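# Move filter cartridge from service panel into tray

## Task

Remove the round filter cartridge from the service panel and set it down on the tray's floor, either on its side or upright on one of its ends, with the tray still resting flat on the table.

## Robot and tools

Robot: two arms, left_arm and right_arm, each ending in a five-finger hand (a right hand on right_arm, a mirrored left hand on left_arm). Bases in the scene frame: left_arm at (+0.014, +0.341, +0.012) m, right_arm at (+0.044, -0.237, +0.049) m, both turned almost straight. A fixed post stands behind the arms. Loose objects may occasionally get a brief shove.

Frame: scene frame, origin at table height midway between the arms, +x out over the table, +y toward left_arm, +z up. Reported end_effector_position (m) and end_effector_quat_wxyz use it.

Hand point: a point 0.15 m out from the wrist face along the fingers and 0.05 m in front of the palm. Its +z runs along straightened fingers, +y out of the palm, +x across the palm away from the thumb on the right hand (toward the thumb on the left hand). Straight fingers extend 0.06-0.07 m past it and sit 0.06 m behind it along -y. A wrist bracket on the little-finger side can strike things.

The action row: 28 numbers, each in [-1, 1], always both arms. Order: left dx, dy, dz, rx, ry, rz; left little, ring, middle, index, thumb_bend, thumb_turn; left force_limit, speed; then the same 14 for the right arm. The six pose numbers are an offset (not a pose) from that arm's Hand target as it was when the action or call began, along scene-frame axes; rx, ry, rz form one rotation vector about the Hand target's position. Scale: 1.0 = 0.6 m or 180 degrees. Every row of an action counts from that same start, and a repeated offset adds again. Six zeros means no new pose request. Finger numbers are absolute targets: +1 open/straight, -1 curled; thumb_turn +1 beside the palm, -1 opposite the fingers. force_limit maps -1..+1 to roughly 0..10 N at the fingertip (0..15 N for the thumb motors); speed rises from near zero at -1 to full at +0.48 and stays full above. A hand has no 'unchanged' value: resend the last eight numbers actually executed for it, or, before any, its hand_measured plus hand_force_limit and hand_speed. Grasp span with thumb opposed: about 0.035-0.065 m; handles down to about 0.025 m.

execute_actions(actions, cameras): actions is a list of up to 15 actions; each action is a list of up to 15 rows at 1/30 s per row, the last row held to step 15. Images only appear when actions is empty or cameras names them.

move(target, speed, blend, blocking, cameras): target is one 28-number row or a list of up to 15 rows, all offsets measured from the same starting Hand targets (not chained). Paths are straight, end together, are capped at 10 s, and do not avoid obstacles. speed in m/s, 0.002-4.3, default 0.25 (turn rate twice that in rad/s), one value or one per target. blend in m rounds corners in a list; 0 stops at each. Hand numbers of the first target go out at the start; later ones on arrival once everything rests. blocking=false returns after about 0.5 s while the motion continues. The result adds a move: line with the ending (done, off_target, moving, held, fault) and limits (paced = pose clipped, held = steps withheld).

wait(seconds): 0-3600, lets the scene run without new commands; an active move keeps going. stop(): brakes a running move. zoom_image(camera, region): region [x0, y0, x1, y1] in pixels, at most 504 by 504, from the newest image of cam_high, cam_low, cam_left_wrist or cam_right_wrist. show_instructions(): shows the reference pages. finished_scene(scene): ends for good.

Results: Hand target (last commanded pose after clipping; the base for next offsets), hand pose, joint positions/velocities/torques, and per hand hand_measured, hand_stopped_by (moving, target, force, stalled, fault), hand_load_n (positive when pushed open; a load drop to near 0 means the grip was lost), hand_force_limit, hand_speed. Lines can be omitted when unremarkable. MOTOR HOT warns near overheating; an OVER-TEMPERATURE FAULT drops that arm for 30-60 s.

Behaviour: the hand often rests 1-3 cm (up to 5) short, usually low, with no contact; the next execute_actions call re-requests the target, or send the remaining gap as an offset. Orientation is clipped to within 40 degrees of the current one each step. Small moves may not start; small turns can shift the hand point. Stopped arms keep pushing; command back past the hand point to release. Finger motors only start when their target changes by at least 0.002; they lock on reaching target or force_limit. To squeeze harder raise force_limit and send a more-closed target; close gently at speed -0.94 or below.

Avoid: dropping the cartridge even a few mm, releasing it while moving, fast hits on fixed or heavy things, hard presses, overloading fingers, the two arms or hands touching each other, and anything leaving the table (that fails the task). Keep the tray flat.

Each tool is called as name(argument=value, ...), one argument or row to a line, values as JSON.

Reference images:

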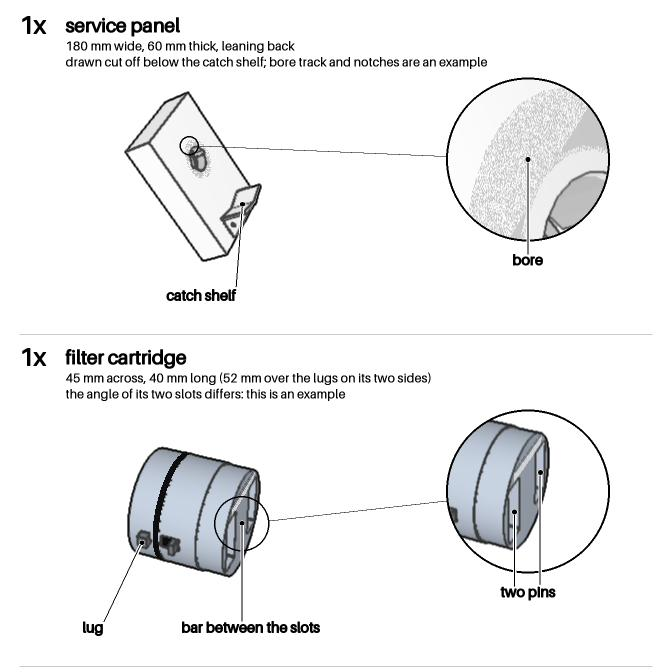

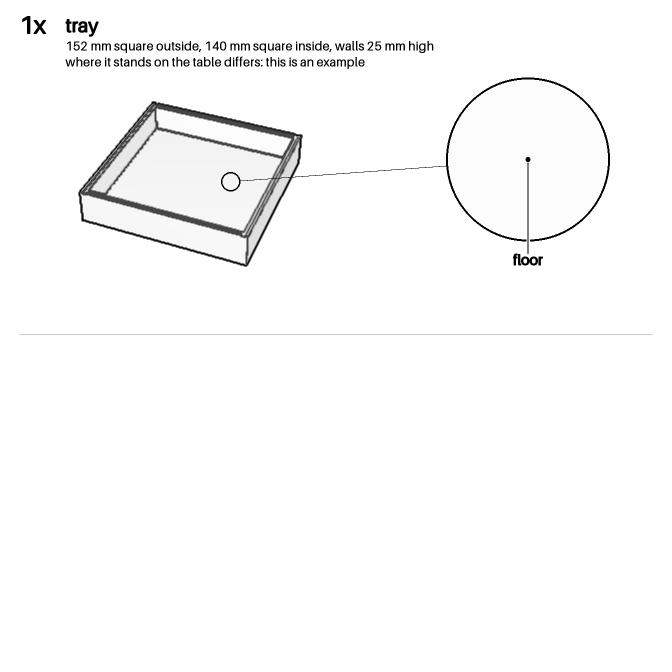

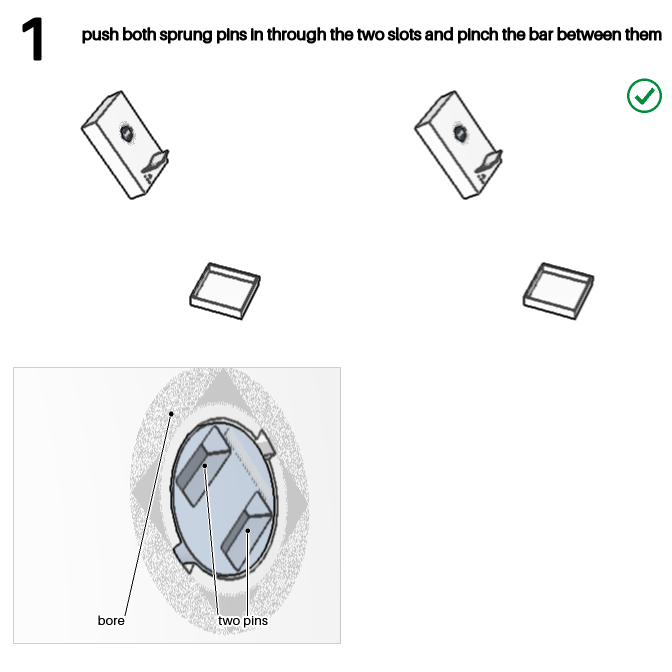

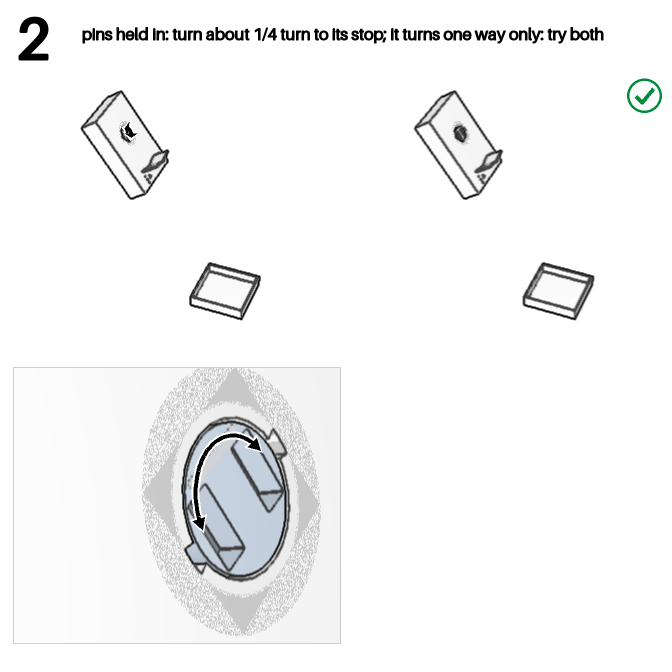

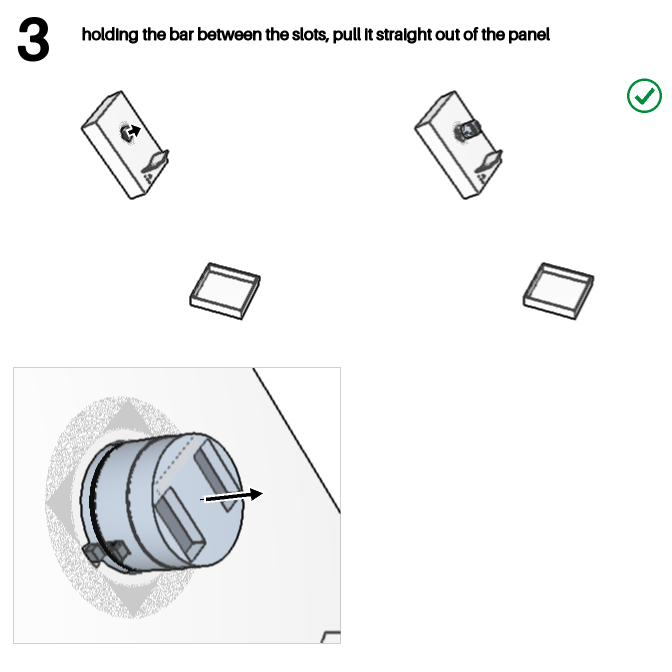

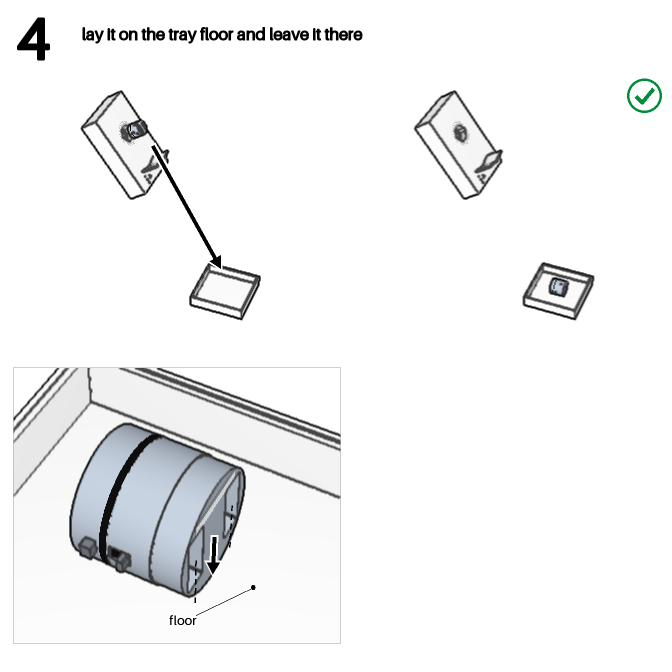

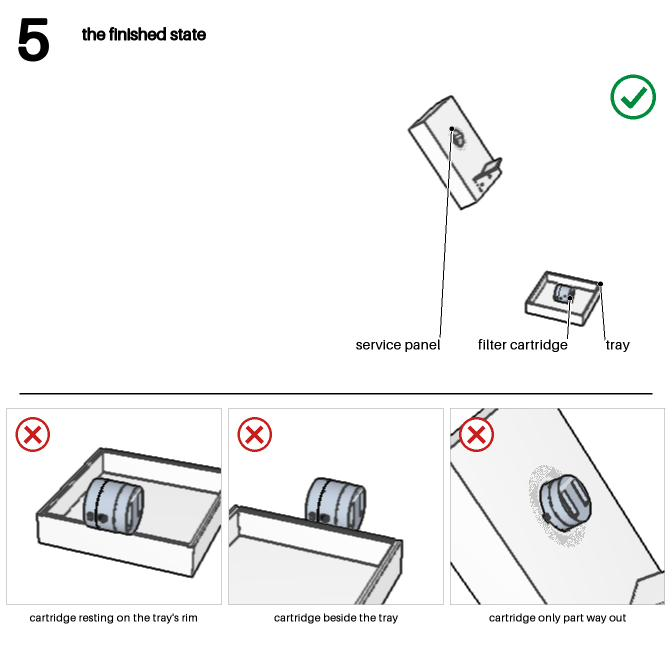

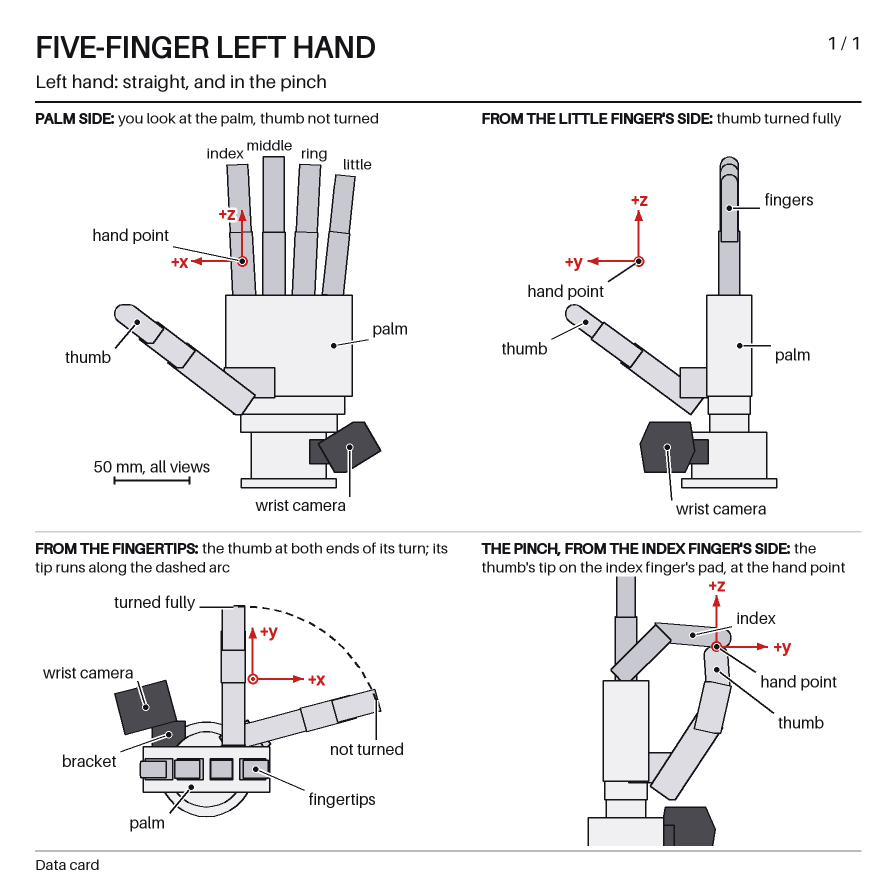

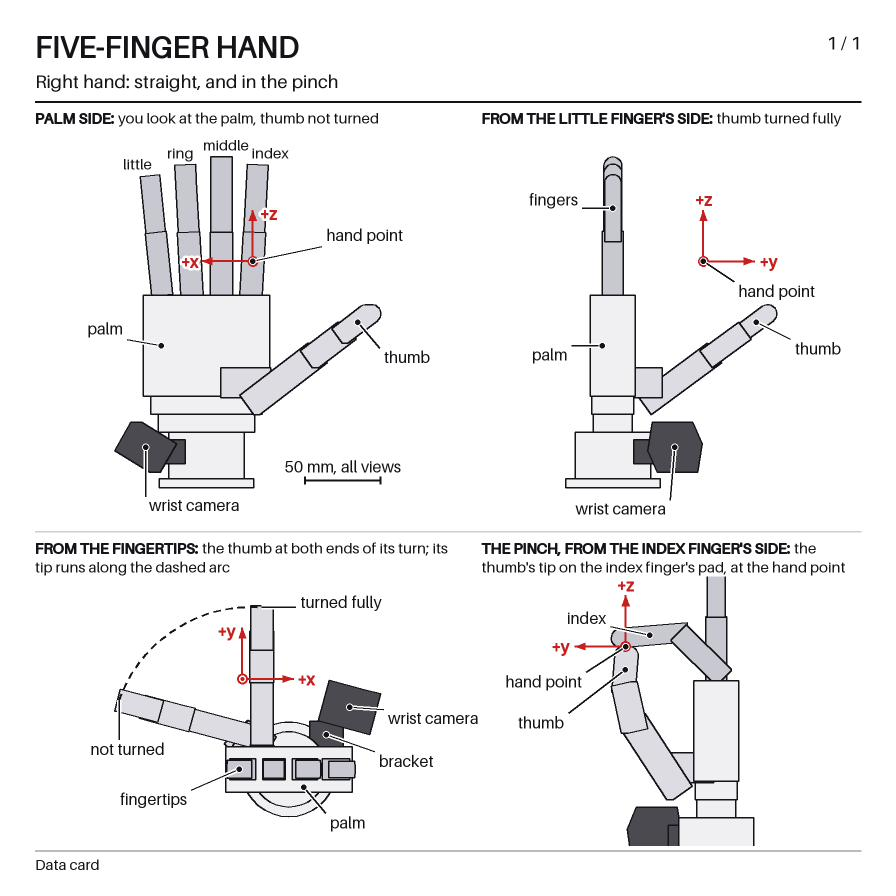

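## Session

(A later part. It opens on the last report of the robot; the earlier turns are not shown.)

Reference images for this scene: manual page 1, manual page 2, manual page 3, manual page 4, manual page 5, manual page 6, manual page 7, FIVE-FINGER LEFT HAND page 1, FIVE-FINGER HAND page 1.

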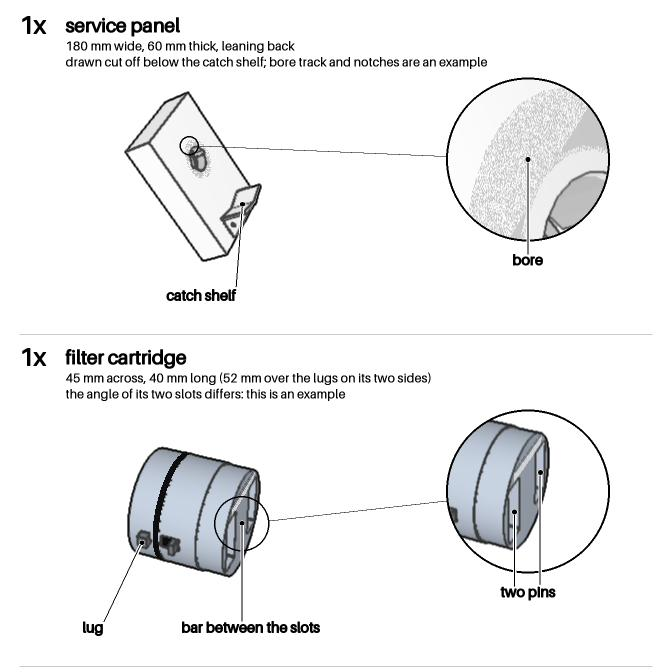

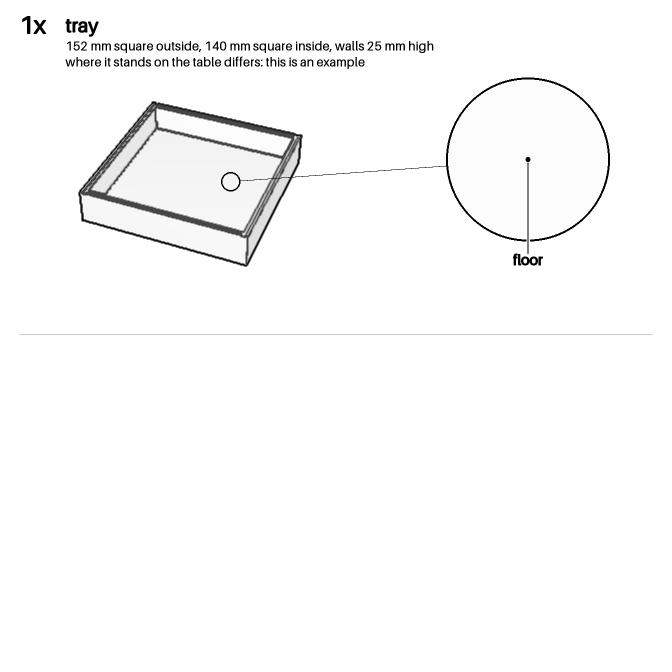

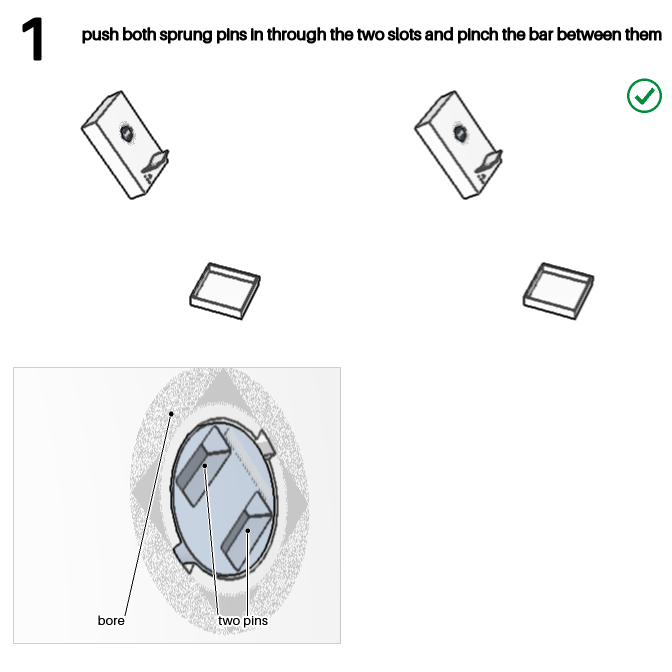

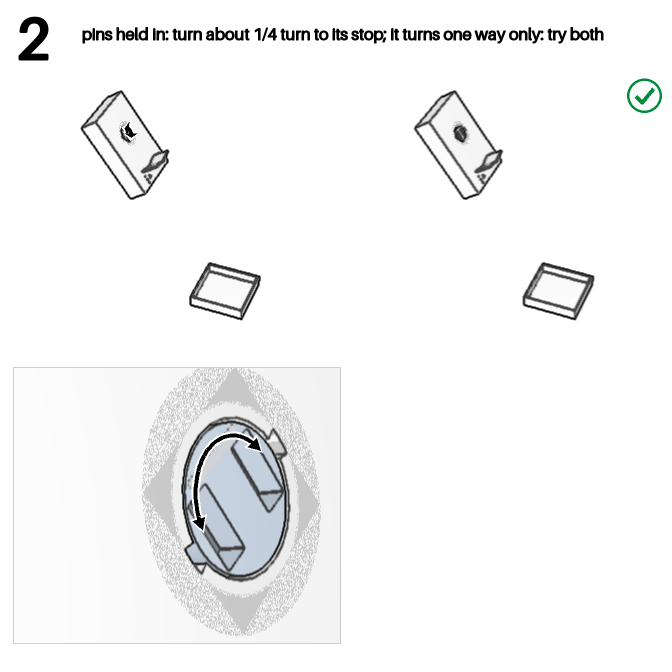

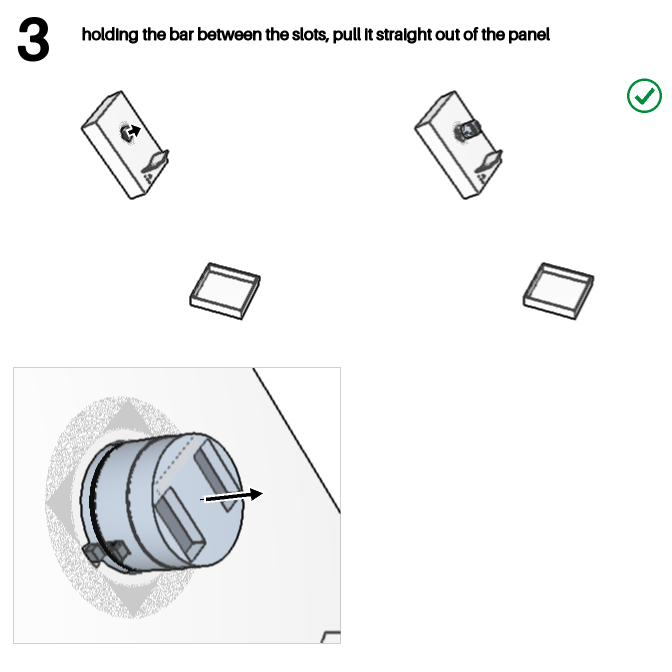

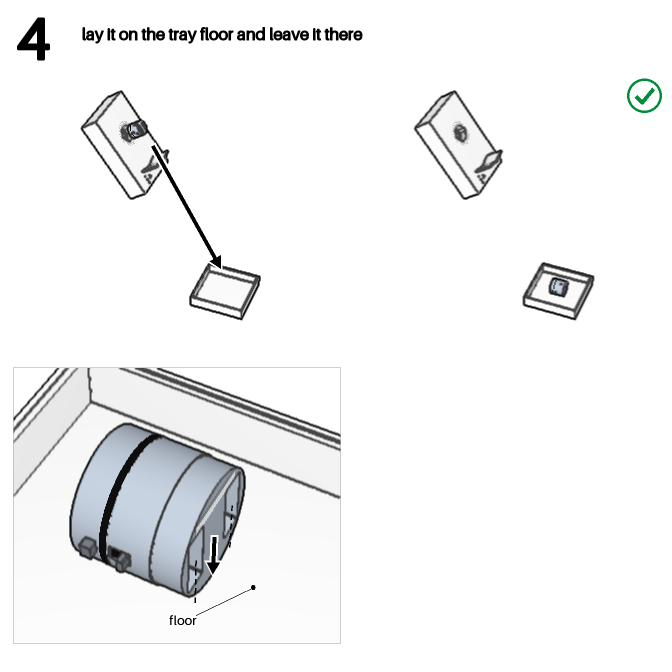

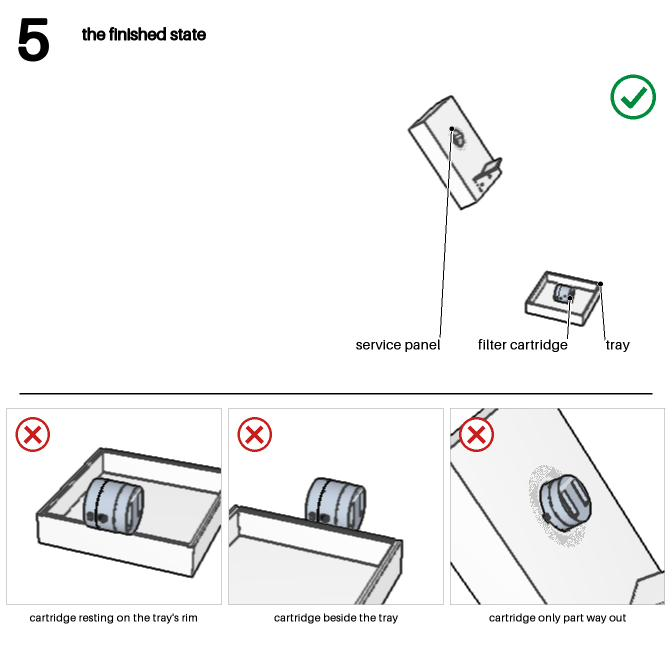

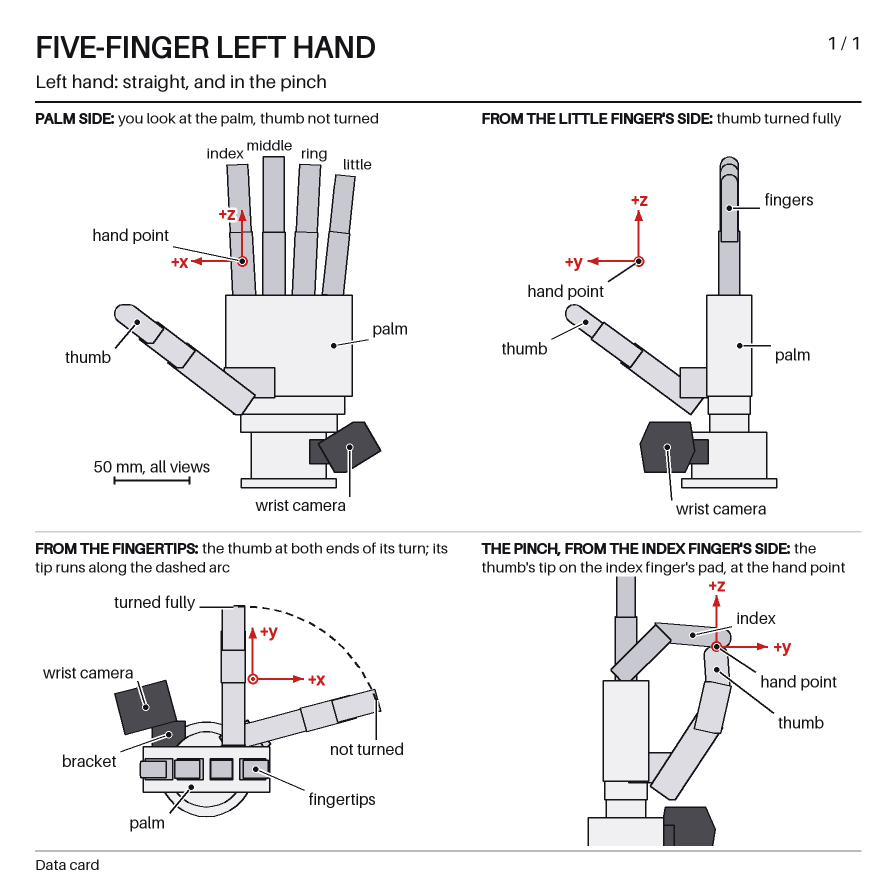

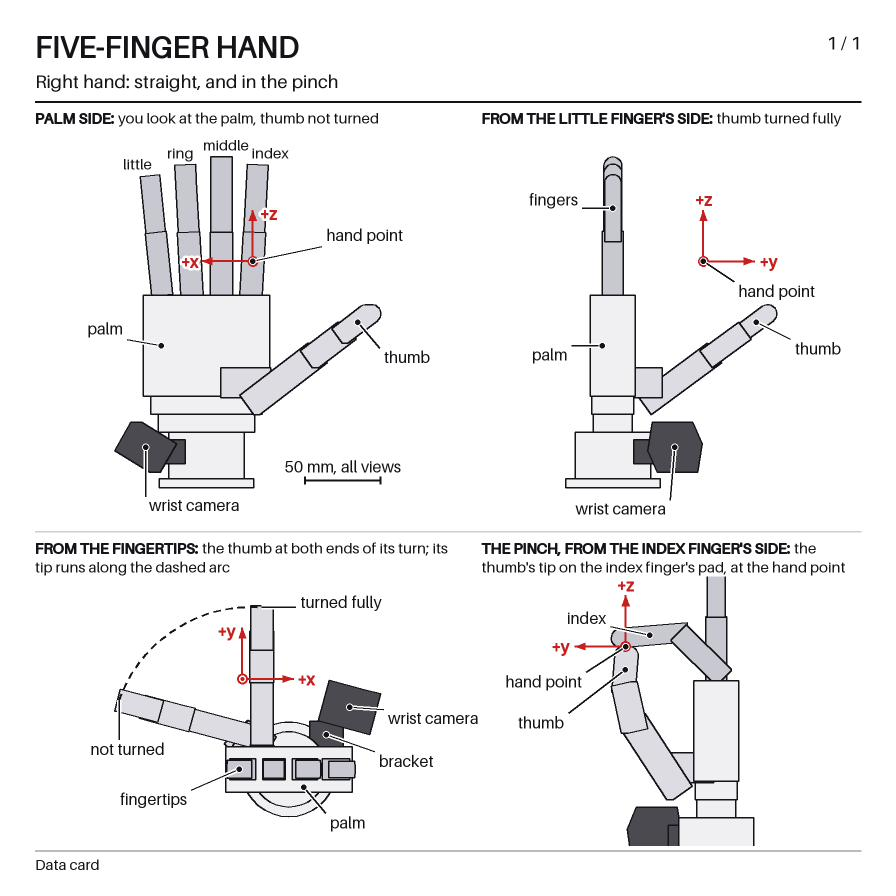

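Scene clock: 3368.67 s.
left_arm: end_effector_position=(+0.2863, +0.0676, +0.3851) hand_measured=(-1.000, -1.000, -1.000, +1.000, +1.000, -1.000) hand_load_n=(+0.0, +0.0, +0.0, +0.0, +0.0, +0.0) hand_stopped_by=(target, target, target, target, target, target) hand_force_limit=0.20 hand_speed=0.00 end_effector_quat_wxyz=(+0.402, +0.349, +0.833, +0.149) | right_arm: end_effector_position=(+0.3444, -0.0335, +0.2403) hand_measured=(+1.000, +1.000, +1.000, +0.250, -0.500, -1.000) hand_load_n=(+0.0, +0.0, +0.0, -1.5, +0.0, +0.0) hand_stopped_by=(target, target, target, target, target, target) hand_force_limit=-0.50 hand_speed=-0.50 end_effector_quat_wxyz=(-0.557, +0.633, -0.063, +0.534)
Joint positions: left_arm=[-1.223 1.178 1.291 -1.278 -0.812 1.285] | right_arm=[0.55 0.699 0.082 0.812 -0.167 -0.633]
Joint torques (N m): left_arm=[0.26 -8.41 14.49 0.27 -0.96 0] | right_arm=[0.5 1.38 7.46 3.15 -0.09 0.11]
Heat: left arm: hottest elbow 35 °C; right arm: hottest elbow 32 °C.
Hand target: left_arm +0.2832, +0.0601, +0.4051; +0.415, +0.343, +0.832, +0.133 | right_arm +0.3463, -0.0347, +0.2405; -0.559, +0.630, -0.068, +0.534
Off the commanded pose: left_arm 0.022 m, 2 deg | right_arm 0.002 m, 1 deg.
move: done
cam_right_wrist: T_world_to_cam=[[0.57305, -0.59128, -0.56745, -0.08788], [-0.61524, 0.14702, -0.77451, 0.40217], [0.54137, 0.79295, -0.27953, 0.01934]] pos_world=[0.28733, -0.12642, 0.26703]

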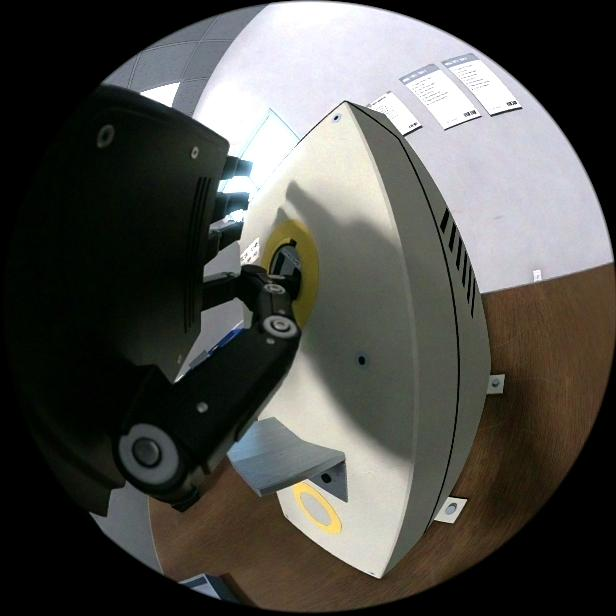

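move(
  target=[
    [0.0237,-0.0268,-0.0387,0,0,0,-1,-1,-1,1,1,-1,0.2,0.0,0,0,0,0,0,0,1,1,1,0.25,-0.5,-1,-0.5,-0.5],
  ],
  speed=0.08,
  cameras=["cam_right_wrist"],
)

Scene clock: 3374.27 s.
left_arm: end_effector_position=(+0.2918, +0.0512, +0.3801) hand_measured=(-1.000, -1.000, -1.000, +1.000, +1.000, -1.000) hand_load_n=(+0.0, +0.0, +0.0, +0.0, +0.0, +0.0) hand_stopped_by=(target, target, target, target, target, target) hand_force_limit=0.20 hand_speed=0.00 end_effector_quat_wxyz=(+0.413, +0.346, +0.831, +0.136) | right_arm: end_effector_position=(+0.3444, -0.0336, +0.2402) hand_measured=(+1.000, +1.000, +1.000, +0.250, -0.500, -1.000) hand_load_n=(-0.5, +0.0, +0.0, -2.0, +0.0, +0.0) hand_stopped_by=(target, target, target, target, target, target) hand_force_limit=-0.50 hand_speed=-0.50 end_effector_quat_wxyz=(-0.557, +0.633, -0.063, +0.534)
Joint positions: left_arm=[-1.223 1.2 1.291 -1.214 -0.808 1.301] | right_arm=[0.549 0.699 0.082 0.812 -0.167 -0.632]
Joint torques (N m): left_arm=[2.02 -7.41 11.99 1.44 -0.69 0.16] | right_arm=[0.44 1.67 7.46 3.12 -0.1 0.11]
Heat: left arm: hottest elbow 35 °C; right arm: hottest elbow 32 °C.
Hand target: left_arm +0.2974, +0.0440, +0.3819; +0.415, +0.343, +0.832, +0.133 | right_arm +0.3464, -0.0348, +0.2404; -0.559, +0.630, -0.068, +0.534
Off the commanded pose: left_arm 0.009 m, 1 deg | right_arm 0.002 m, 1 deg.
move: done
cam_right_wrist: T_world_to_cam=[[0.57252, -0.59145, -0.56782, -0.08782], [-0.61566, 0.14725, -0.77413, 0.40222], [0.54147, 0.79279, -0.27983, 0.01937]] pos_world=[0.28743, -0.12652, 0.26692]

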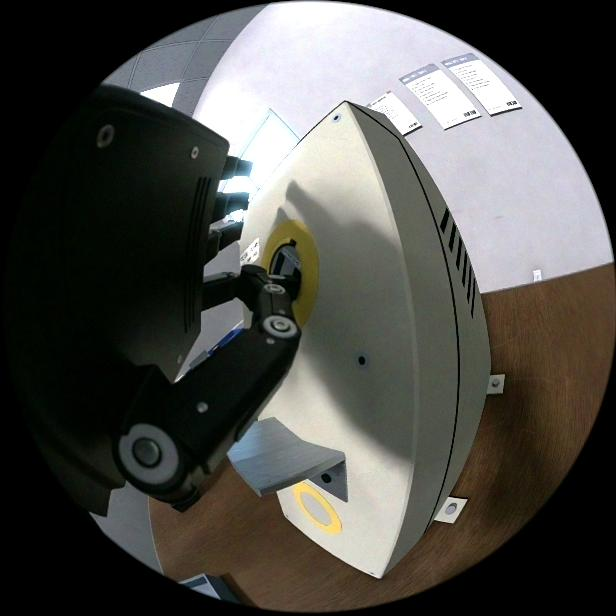

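move(
  target=[
    [0.0385,-0.005,-0.024,0,0,0,-1,-1,-1,1,1,-1,0.2,0.0,0,0,0,0,0,0,1,1,1,0.25,-0.5,-1,-0.5,-0.5],
  ],
  speed=0.06,
  cameras=["cam_right_wrist"],
)

Scene clock: 3381.30 s.
left_arm: end_effector_position=(+0.3137, +0.0430, +0.3788) hand_measured=(-1.000, -1.000, -1.000, +1.000, +1.000, -1.000) hand_load_n=(+0.0, +0.0, +0.0, +0.0, +0.0, +0.0) hand_stopped_by=(target, target, target, target, target, target) hand_force_limit=0.20 hand_speed=0.00 end_effector_quat_wxyz=(+0.422, +0.342, +0.830, +0.125) | right_arm: end_effector_position=(+0.3444, -0.0336, +0.2402) hand_measured=(+1.000, +1.000, +1.000, +0.250, -0.500, -1.000) hand_load_n=(-0.5, +0.0, +0.0, -2.0, +0.0, +0.0) hand_stopped_by=(target, target, target, target, target, target) hand_force_limit=-0.50 hand_speed=-0.50 end_effector_quat_wxyz=(-0.557, +0.633, -0.063, +0.534)
Joint positions: left_arm=[-1.174 1.213 1.291 -1.121 -0.782 1.37] | right_arm=[0.549 0.699 0.082 0.812 -0.167 -0.632]
Joint torques (N m): left_arm=[2.37 -7.59 9.68 1.62 -0.63 0.12] | right_arm=[0.5 1.49 7.49 3.19 -0.1 0.11]
Heat: left arm: hottest elbow 35 °C; right arm: hottest elbow 31 °C.
Hand target: left_arm +0.3206, +0.0410, +0.3676; +0.415, +0.343, +0.832, +0.133 | right_arm +0.3464, -0.0348, +0.2404; -0.559, +0.630, -0.068, +0.534
Off the commanded pose: left_arm 0.013 m, 1 deg | right_arm 0.002 m, 1 deg.
move: off_target (left_arm)
cam_right_wrist: T_world_to_cam=[[0.57252, -0.59145, -0.56782, -0.08782], [-0.61566, 0.14725, -0.77413, 0.40222], [0.54147, 0.79279, -0.27983, 0.01937]] pos_world=[0.28743, -0.12652, 0.26692]

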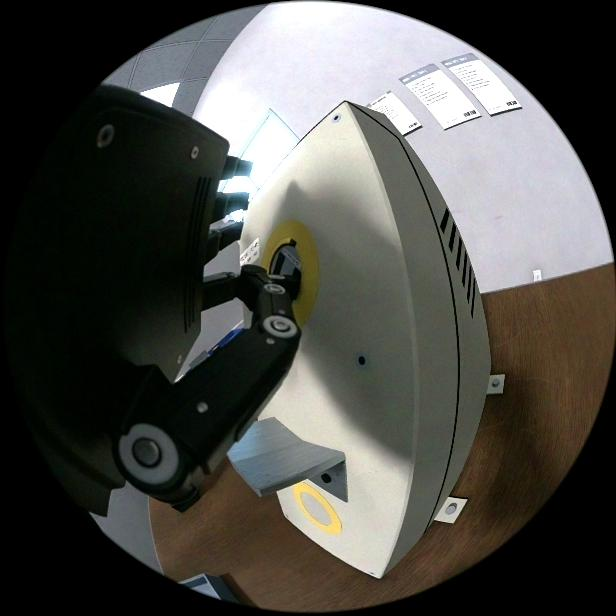

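move(
  target=[
    [0.0307,0.0017,-0.0327,0,0,0,-1,-1,-1,1,1,-1,0.2,0.0,0,0,0,0,0,0,1,1,1,0.25,-0.5,-1,-0.5,-0.5],
  ],
  speed=0.05,
  cameras=["cam_right_wrist"],
)

zoom_image(
  camera="cam_right_wrist",
  region=[190, 210, 330, 350],
)

Scene clock: 3388.33 s.
left_arm: end_effector_position=(+0.3243, +0.0404, +0.3741) hand_measured=(-1.000, -1.000, -1.000, +1.000, +1.000, -1.000) hand_load_n=(+0.0, +0.0, +0.0, -3.5, +0.0, +0.0) hand_stopped_by=(target, target, target, target, target, target) hand_force_limit=0.20 hand_speed=0.00 end_effector_quat_wxyz=(+0.430, +0.347, +0.825, +0.118) | right_arm: end_effector_position=(+0.3430, -0.0336, +0.2378) hand_measured=(+1.000, +1.000, +1.000, +0.250, -0.500, -1.000) hand_load_n=(+0.0, -0.5, -4.5, +1.0, +0.0, +0.0) hand_stopped_by=(target, target, target, target, target, target) hand_force_limit=-0.50 hand_speed=-0.50 end_effector_quat_wxyz=(-0.563, +0.632, -0.073, +0.527)
Joint positions: left_arm=[-1.151 1.207 1.264 -1.046 -0.767 1.425] | right_arm=[0.546 0.7 0.076 0.818 -0.167 -0.605]
Joint torques (N m): left_arm=[4.01 -6.53 8.09 2.37 -0.23 0.11] | right_arm=[0.85 1.44 7.77 2.93 -0.09 -0.14]
Heat: left arm: hottest elbow 34 °C; right arm: hottest elbow 31 °C.
Hand target: left_arm +0.3390, +0.0420, +0.3480; +0.415, +0.343, +0.832, +0.133 | right_arm +0.3464, -0.0348, +0.2405; -0.559, +0.630, -0.068, +0.534
Off the commanded pose: left_arm 0.030 m, 3 deg | right_arm 0.004 m, 1 deg.
move: off_target (left_arm)
cam_right_wrist: T_world_to_cam=[[0.56349, -0.57868, -0.58958, -0.07961], [-0.62996, 0.1607, -0.75982, 0.40137], [0.53444, 0.79956, -0.27399, 0.02079]] pos_world=[0.2866, -0.1272, 0.26373]

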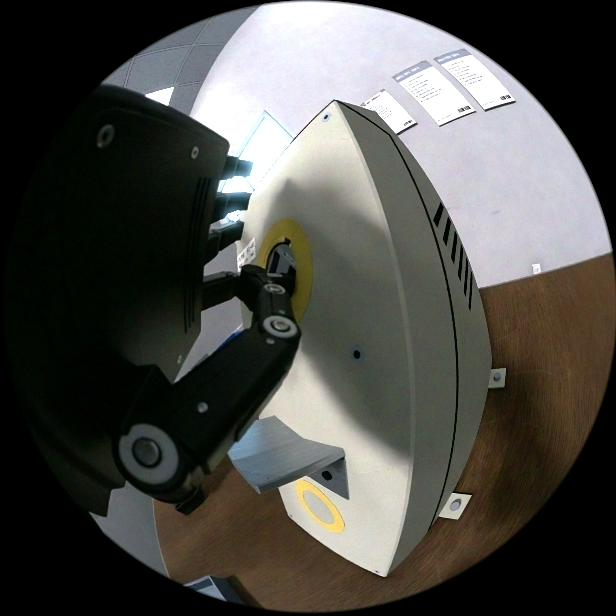

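Scaled by 3.600 from the camera's image (finer frame: 880x880).

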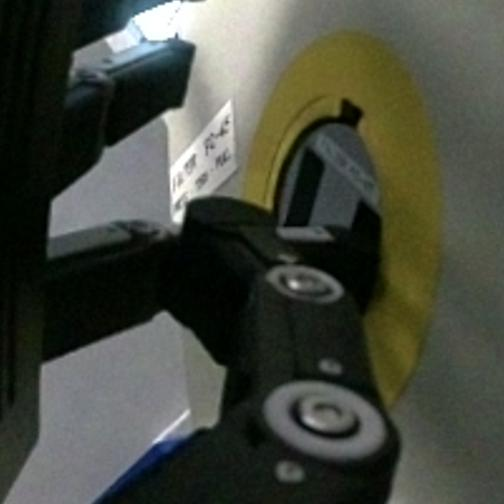

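move(
  target=[
    [-0.055,0.02,0.06,0,0,0,-1,-1,-1,1,1,-1,0.2,0.0,0,0,0,0,0,0,1,1,1,0.25,-0.5,-1,-0.5,-0.5],
  ],
  speed=0.1,
  cameras=["cam_right_wrist"],
)

Scene clock: 3392.23 s.
left_arm: end_effector_position=(+0.3105, +0.0584, +0.3681) hand_measured=(-1.000, -1.000, -1.000, +1.000, +1.000, -1.000) hand_load_n=(+0.0, +0.0, +0.0, +0.0, -0.5, +0.0) hand_stopped_by=(target, target, target, target, target, target) hand_force_limit=0.20 hand_speed=0.00 end_effector_quat_wxyz=(+0.404, +0.347, +0.834, +0.145) | right_arm: end_effector_position=(+0.3431, -0.0337, +0.2382) hand_measured=(+1.000, +1.000, +1.000, +0.250, -0.500, -1.000) hand_load_n=(+0.0, +0.0, +0.0, +0.0, +0.0, +0.0) hand_stopped_by=(target, target, target, target, target, target) hand_force_limit=-0.50 hand_speed=-0.50 end_effector_quat_wxyz=(-0.563, +0.632, -0.072, +0.528)
Joint positions: left_arm=[-1.167 1.205 1.264 -1.164 -0.787 1.357] | right_arm=[0.546 0.7 0.076 0.82 -0.167 -0.607]
Joint torques (N m): left_arm=[0.09 -9.58 13.12 0.39 -0.93 0] | right_arm=[0.67 1.32 7.8 2.89 -0.09 -0.11]
Heat: left arm: hottest elbow 33 °C; right arm: hottest elbow 31 °C.
Hand target: left_arm +0.3059, +0.0539, +0.3840; +0.415, +0.343, +0.832, +0.133 | right_arm +0.3464, -0.0348, +0.2405; -0.559, +0.630, -0.068, +0.534
Off the commanded pose: left_arm 0.017 m, 2 deg | right_arm 0.004 m, 1 deg.
move: off_target (left_arm)
cam_right_wrist: T_world_to_cam=[[0.56485, -0.57948, -0.58749, -0.08042], [-0.62778, 0.16031, -0.7617, 0.40151], [0.53557, 0.79907, -0.27324, 0.02031]] pos_world=[0.28661, -0.1272, 0.26413]

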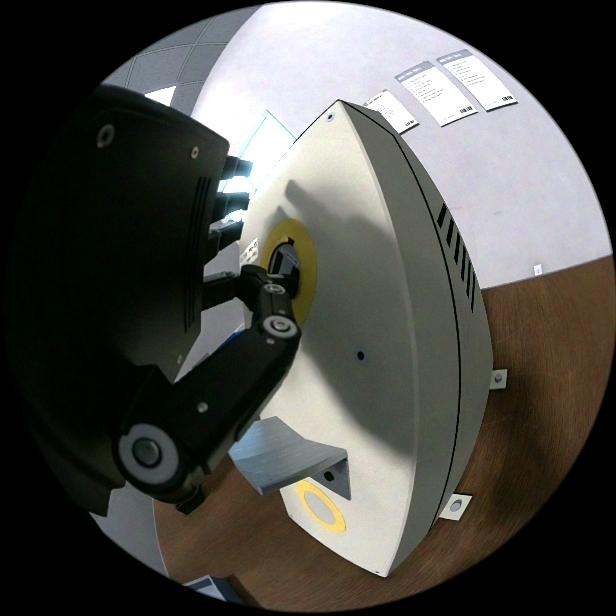

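move(
  target=[
    [0.0297,-0.0215,-0.045,0,0,0,-1,-1,-1,1,1,-1,0.2,0.0,0,0,0,0,0,0,1,1,1,0.25,-0.5,-1,-0.5,-0.5],
  ],
  speed=0.06,
  cameras=[],
)

Scene clock: 3402.63 s.
left_arm: end_effector_position=(+0.3165, +0.0454, +0.3660) hand_measured=(-1.000, -1.000, -1.000, +1.000, +1.000, -1.000) hand_load_n=(+0.0, +0.0, +0.0, -0.5, +0.0, +0.0) hand_stopped_by=(target, target, target, target, target, target) hand_force_limit=0.20 hand_speed=0.00 end_effector_quat_wxyz=(+0.417, +0.345, +0.831, +0.129) | right_arm: end_effector_position=(+0.3431, -0.0337, +0.2383) hand_measured=(+1.000, +1.000, +1.000, +0.250, -0.500, -1.000) hand_load_n=(+0.0, +0.0, -0.5, +0.0, +0.0, +0.0) hand_stopped_by=(target, target, target, target, target, target) hand_force_limit=-0.50 hand_speed=-0.50 end_effector_quat_wxyz=(-0.563, +0.632, -0.072, +0.528)
Joint positions: left_arm=[-1.164 1.214 1.26 -1.096 -0.777 1.38] | right_arm=[0.546 0.7 0.076 0.82 -0.167 -0.607]
Joint torques (N m): left_arm=[2.32 -7.47 10.06 2.07 -0.68 0.14] | right_arm=[0.67 1.32 7.75 2.85 -0.09 -0.13]
Heat: left arm: hottest elbow 34 °C; right arm: hottest elbow 31 °C.
Hand target: left_arm +0.3238, +0.0411, +0.3569; +0.415, +0.343, +0.832, +0.133 | right_arm +0.3464, -0.0348, +0.2405; -0.559, +0.630, -0.068, +0.534
Off the commanded pose: left_arm 0.012 m, 1 deg | right_arm 0.004 m, 1 deg.
move: off_target (left_arm)

move(
  target=[
    [0.0358,0,-0.024,0,0,0,-1,-1,-1,1,1,-1,0.2,0.0,0,0,0,0,0,0,1,1,1,0.25,-0.5,-1,-0.5,-0.5],
  ],
  speed=0.05,
  cameras=["cam_right_wrist"],
)

zoom_image(
  camera="cam_right_wrist",
  region=[190, 210, 330, 350],
)

Scene clock: 3412.67 s.
left_arm: end_effector_position=(+0.3369, +0.0447, +0.3505) hand_measured=(-1.000, -1.000, -1.000, +1.000, +1.000, -1.000) hand_load_n=(+0.0, +0.0, +0.0, +0.0, -0.5, +0.0) hand_stopped_by=(target, target, target, target, target, target) hand_force_limit=0.20 hand_speed=0.00 end_effector_quat_wxyz=(+0.415, +0.347, +0.831, +0.131) | right_arm: end_effector_position=(+0.3431, -0.0337, +0.2383) hand_measured=(+1.000, +1.000, +1.000, +0.250, -0.500, -1.000) hand_load_n=(+0.0, +0.0, -0.5, +0.0, +0.0, +0.0) hand_stopped_by=(target, target, target, target, target, target) hand_force_limit=-0.50 hand_speed=-0.50 end_effector_quat_wxyz=(-0.563, +0.632, -0.072, +0.528)
Joint positions: left_arm=[-1.115 1.23 1.23 -1.013 -0.751 1.44] | right_arm=[0.546 0.7 0.076 0.82 -0.167 -0.607]
Joint torques (N m): left_arm=[2.49 -7.88 10.24 2.24 -0.64 0.13] | right_arm=[0.62 1.32 7.82 2.86 -0.09 -0.12]
Heat: left arm: hottest elbow 33 °C; right arm: hottest elbow 31 °C.
Hand target: left_arm +0.3452, +0.0410, +0.3426; +0.415, +0.343, +0.832, +0.133 | right_arm +0.3464, -0.0348, +0.2405; -0.559, +0.630, -0.068, +0.534
Off the commanded pose: left_arm 0.012 m, 0 deg | right_arm 0.004 m, 1 deg.
move: off_target (left_arm)
cam_right_wrist: T_world_to_cam=[[0.56502, -0.57936, -0.58745, -0.08047], [-0.62757, 0.16046, -0.76185, 0.40159], [0.53565, 0.79912, -0.27293, 0.02032]] pos_world=[0.28661, -0.1273, 0.26423]

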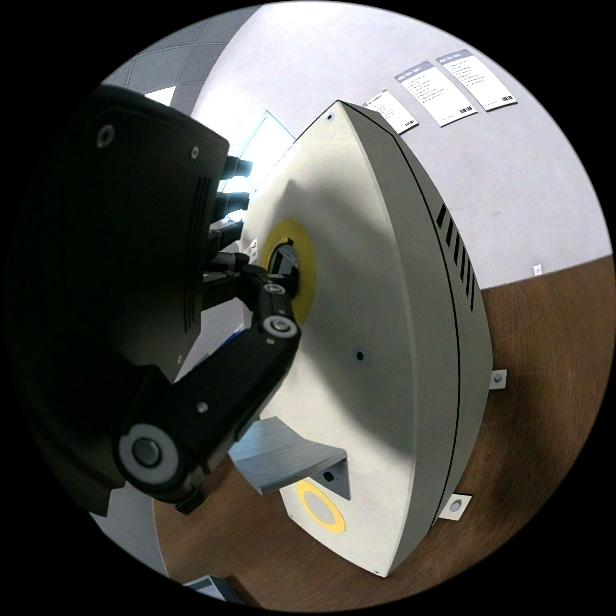

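Scaled by 3.600 from the camera's image (finer frame: 880x880).

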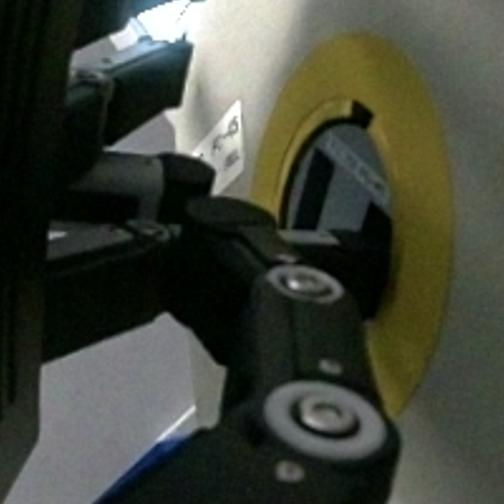

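move(
  target=[
    [0.0273,-0.0033,-0.0191,0,0,0,-1,-1,-1,1,1,-1,0.2,0.0,0,0,0,0,0,0,1,1,1,0.25,-0.5,-1,-0.5,-0.5],
  ],
  speed=0.05,
  cameras=["cam_right_wrist"],
)

zoom_image(
  camera="cam_right_wrist",
  region=[230, 220, 330, 320],
)

Scene clock: 3427.67 s.
left_arm: end_effector_position=(+0.3528, +0.0433, +0.3377) hand_measured=(-1.000, -1.000, -1.000, +1.000, +1.000, -1.000) hand_load_n=(+0.0, +0.0, +0.0, +0.0, +0.0, +0.0) hand_stopped_by=(target, target, target, target, target, target) hand_force_limit=0.20 hand_speed=0.00 end_effector_quat_wxyz=(+0.413, +0.348, +0.831, +0.133) | right_arm: end_effector_position=(+0.3431, -0.0337, +0.2385) hand_measured=(+1.000, +1.000, +1.000, +0.250, -0.500, -1.000) hand_load_n=(+0.0, +0.0, -0.5, +0.0, +0.5, +0.0) hand_stopped_by=(target, target, target, target, target, target) hand_force_limit=-0.50 hand_speed=-0.50 end_effector_quat_wxyz=(-0.563, +0.631, -0.072, +0.528)
Joint positions: left_arm=[-1.079 1.251 1.212 -0.955 -0.732 1.48] | right_arm=[0.546 0.7 0.076 0.821 -0.167 -0.607]
Joint torques (N m): left_arm=[2.37 -8.18 10.51 2.45 -0.59 0.13] | right_arm=[0.73 1.26 7.86 2.81 -0.08 -0.12]
Heat: left arm: hottest elbow 32 °C; right arm: hottest elbow 31 °C.
Hand target: left_arm +0.3617, +0.0391, +0.3312; +0.415, +0.343, +0.832, +0.133 | right_arm +0.3464, -0.0348, +0.2404; -0.559, +0.630, -0.068, +0.534
Off the commanded pose: left_arm 0.012 m, 1 deg | right_arm 0.004 m, 1 deg.
move: off_target (left_arm)
cam_right_wrist: T_world_to_cam=[[0.56542, -0.57909, -0.58733, -0.08052], [-0.62708, 0.16075, -0.76219, 0.40166], [0.53579, 0.79926, -0.27224, 0.02014]] pos_world=[0.28661, -0.1273, 0.26433]

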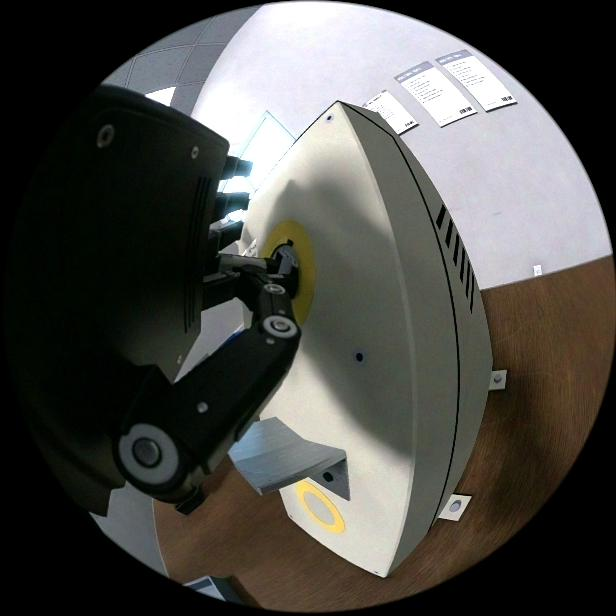

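Scaled by 5.040 from the camera's image (finer frame: 880x880).

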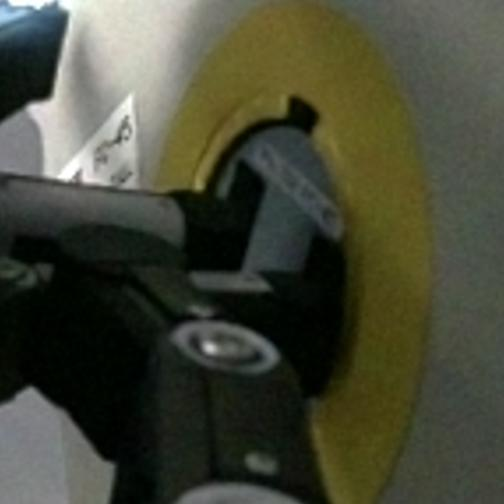

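move(
  target=[
    [0.0068,0,-0.0048,0,0,0,-1,-1,-1,1,1,-1,0.2,0.0,0,0,0,0,0,0,1,1,1,0.25,-0.5,-1,-0.5,-0.5],
  ],
  speed=0.04,
  cameras=["cam_right_wrist"],
)

zoom_image(
  camera="cam_right_wrist",
  region=[245, 230, 315, 300],
)

Scene clock: 3442.77 s.
left_arm: end_effector_position=(+0.3564, +0.0430, +0.3354) hand_measured=(-1.000, -1.000, -1.000, +1.000, +1.000, -1.000) hand_load_n=(+0.0, +0.0, +0.0, +0.0, +0.0, +0.0) hand_stopped_by=(target, target, target, target, target, target) hand_force_limit=0.20 hand_speed=0.00 end_effector_quat_wxyz=(+0.414, +0.348, +0.831, +0.132) | right_arm: end_effector_position=(+0.3431, -0.0337, +0.2389) hand_measured=(+1.000, +1.000, +1.000, +0.250, -0.500, -1.000) hand_load_n=(+0.0, +0.0, -0.5, +0.0, +0.5, +0.0) hand_stopped_by=(target, target, target, target, target, target) hand_force_limit=-0.50 hand_speed=-0.50 end_effector_quat_wxyz=(-0.564, +0.631, -0.071, +0.529)
Joint positions: left_arm=[-1.071 1.254 1.207 -0.939 -0.727 1.49] | right_arm=[0.546 0.7 0.076 0.822 -0.167 -0.607]
Joint torques (N m): left_arm=[2.49 -8.12 10.55 2.48 -0.61 0.13] | right_arm=[0.79 1.49 7.8 2.76 -0.07 -0.12]
Heat: left arm: hottest elbow 31 °C; right arm: hottest elbow 31 °C.
Hand target: left_arm +0.3657, +0.0392, +0.3282; +0.415, +0.343, +0.832, +0.133 | right_arm +0.3464, -0.0348, +0.2405; -0.559, +0.630, -0.068, +0.534
Off the commanded pose: left_arm 0.012 m, 1 deg | right_arm 0.004 m, 1 deg.
move: off_target (left_arm)
cam_right_wrist: T_world_to_cam=[[0.56617, -0.57869, -0.587, -0.08059], [-0.62606, 0.16135, -0.7629, 0.40186], [0.5362, 0.79943, -0.27094, 0.01979]] pos_world=[0.28661, -0.12729, 0.26464]

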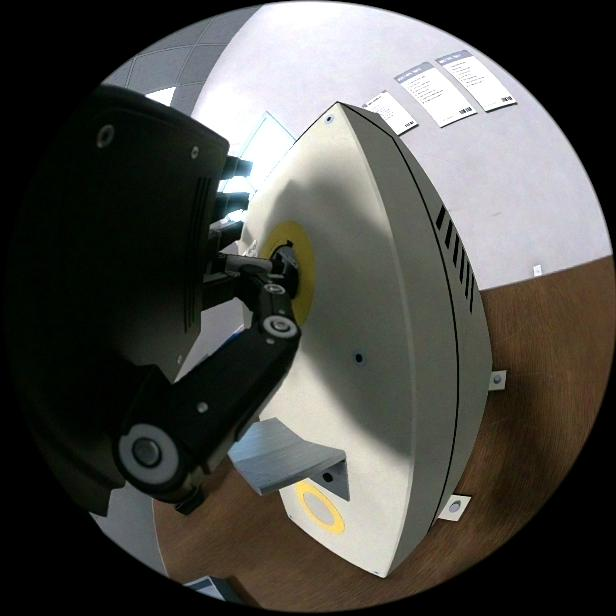

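Scaled by 7.200 from the camera's image (finer frame: 880x880).

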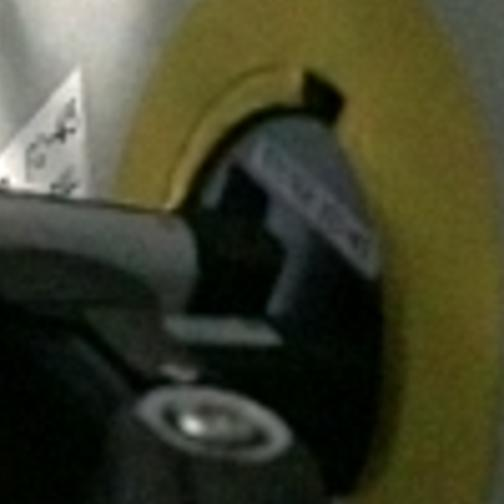

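zoom_image(
  camera="cam_right_wrist",
  region=[262, 240, 302, 280],
)

Scaled by 12.600 from the camera's image (finer frame: 880x880).

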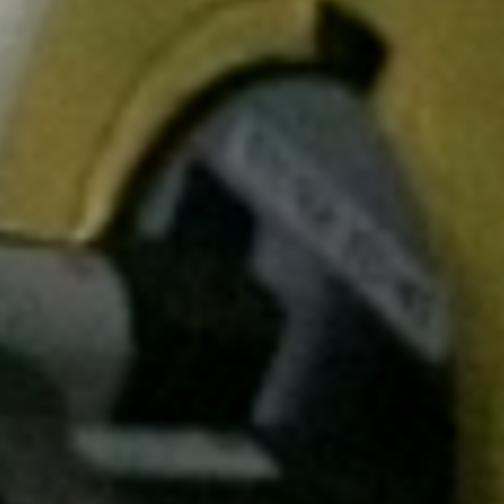

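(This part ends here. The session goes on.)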